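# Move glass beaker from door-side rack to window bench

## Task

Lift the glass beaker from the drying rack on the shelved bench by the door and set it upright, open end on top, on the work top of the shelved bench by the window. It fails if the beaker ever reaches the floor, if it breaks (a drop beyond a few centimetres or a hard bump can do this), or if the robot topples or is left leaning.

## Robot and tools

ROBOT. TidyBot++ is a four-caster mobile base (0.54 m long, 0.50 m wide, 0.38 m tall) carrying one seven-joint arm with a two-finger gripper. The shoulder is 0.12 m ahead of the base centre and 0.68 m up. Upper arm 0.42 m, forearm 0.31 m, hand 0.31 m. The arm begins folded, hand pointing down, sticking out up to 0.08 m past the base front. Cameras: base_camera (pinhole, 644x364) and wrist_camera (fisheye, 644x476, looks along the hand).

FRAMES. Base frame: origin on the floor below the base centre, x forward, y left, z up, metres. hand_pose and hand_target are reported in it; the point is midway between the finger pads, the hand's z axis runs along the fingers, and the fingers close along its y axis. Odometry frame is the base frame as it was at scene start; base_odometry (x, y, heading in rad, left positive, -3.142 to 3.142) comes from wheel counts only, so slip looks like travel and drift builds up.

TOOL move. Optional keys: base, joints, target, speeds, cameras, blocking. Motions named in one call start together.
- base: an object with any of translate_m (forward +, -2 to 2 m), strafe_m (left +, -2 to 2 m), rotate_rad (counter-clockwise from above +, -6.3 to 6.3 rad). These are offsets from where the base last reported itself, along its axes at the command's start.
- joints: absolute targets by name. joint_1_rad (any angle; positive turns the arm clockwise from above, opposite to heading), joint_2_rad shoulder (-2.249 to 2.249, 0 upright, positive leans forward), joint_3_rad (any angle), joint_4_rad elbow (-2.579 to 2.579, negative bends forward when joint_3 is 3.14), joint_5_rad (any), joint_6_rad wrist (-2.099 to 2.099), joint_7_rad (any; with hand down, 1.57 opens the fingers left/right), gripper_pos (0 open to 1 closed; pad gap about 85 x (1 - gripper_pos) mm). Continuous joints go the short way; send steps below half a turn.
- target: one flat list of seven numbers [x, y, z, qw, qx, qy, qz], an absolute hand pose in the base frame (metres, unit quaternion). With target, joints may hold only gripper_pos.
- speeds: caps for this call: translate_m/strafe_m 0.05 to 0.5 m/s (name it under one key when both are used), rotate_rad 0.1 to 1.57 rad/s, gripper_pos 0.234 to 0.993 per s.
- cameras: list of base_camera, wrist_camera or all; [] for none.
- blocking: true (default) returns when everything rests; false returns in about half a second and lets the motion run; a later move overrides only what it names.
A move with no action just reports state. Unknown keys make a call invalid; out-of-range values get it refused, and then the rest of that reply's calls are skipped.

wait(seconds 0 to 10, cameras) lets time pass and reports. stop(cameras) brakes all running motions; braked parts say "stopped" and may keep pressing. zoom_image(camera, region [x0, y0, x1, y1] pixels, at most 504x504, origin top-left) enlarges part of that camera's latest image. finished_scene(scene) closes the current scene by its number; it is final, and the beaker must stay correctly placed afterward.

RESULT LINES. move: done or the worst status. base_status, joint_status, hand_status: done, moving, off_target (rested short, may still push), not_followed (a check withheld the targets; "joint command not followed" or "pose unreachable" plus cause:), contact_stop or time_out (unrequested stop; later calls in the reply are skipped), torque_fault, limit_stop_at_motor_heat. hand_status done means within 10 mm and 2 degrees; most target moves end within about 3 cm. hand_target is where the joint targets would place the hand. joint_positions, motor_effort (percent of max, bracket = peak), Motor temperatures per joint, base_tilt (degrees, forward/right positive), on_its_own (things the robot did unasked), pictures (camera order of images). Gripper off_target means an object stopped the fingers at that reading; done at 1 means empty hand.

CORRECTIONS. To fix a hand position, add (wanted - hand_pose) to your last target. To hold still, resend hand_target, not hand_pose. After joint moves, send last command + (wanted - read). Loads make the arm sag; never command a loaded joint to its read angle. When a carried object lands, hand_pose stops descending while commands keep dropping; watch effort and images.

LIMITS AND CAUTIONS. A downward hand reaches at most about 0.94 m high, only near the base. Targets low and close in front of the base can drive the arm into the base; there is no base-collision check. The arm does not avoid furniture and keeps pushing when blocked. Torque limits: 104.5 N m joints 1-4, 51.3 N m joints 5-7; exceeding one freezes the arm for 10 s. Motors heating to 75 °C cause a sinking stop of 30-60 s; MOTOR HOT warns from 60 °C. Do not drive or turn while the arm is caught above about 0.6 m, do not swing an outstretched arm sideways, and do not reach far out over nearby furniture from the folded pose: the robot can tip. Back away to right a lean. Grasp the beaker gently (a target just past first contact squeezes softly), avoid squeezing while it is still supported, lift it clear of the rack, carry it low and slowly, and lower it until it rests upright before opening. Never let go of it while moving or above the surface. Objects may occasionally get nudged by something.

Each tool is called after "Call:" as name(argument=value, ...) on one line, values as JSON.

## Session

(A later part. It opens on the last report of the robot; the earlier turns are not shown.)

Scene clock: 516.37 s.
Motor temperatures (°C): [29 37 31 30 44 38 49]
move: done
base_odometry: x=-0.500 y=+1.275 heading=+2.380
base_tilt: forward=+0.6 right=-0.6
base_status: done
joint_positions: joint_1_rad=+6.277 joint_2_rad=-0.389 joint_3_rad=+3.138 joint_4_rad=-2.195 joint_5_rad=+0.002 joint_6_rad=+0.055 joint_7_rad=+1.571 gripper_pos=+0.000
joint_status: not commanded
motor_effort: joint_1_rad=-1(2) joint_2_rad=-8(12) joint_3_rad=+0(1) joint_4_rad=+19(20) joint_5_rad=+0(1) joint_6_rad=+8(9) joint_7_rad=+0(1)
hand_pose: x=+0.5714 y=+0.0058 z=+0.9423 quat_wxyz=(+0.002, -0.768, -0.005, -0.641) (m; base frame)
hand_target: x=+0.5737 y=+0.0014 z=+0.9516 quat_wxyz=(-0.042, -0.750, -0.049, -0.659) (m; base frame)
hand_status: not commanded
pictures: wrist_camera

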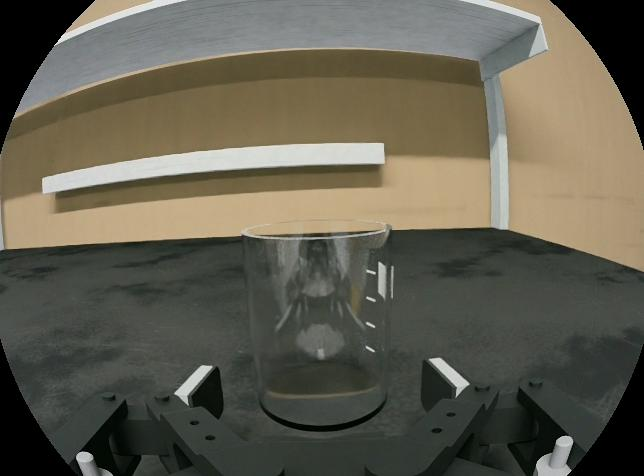

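Call:
move(base={"translate_m": -0.3}, cameras=["wrist_camera"])

Call:
finished_scene(scene=1)

Scene clock: 519.53 s.
Motor temperatures (°C): [29 37 31 30 44 38 49]
move: done
base_odometry: x=-0.282 y=+1.068 heading=+2.381
base_tilt: forward=+0.5 right=-0.6
base_status: done
joint_positions: joint_1_rad=+6.279 joint_2_rad=-0.391 joint_3_rad=+3.139 joint_4_rad=-2.195 joint_5_rad=+0.002 joint_6_rad=+0.055 joint_7_rad=+1.571 gripper_pos=+0.000
joint_status: not commanded
motor_effort: joint_1_rad=+1(1) joint_2_rad=-8(11) joint_3_rad=+0(2) joint_4_rad=+19(20) joint_5_rad=+0(1) joint_6_rad=+8(9) joint_7_rad=+0(1)
hand_pose: x=+0.5708 y=+0.0048 z=+0.9433 quat_wxyz=(+0.001, -0.767, -0.004, -0.642) (m; base frame)
hand_target: x=+0.5737 y=+0.0014 z=+0.9516 quat_wxyz=(-0.042, -0.750, -0.049, -0.659) (m; base frame)
hand_status: not commanded
pictures: wrist_camera

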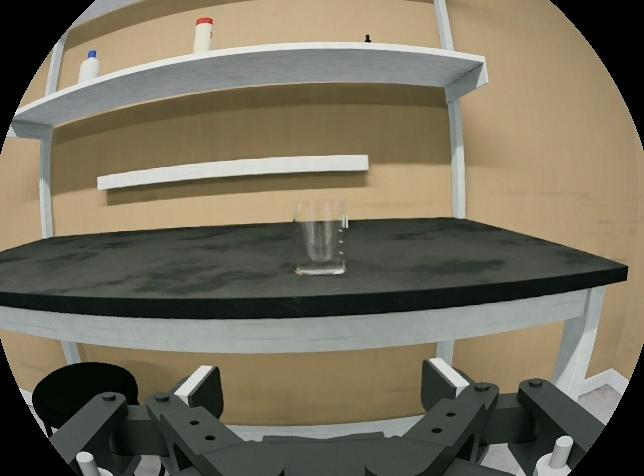

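The scene is finished: the task was done.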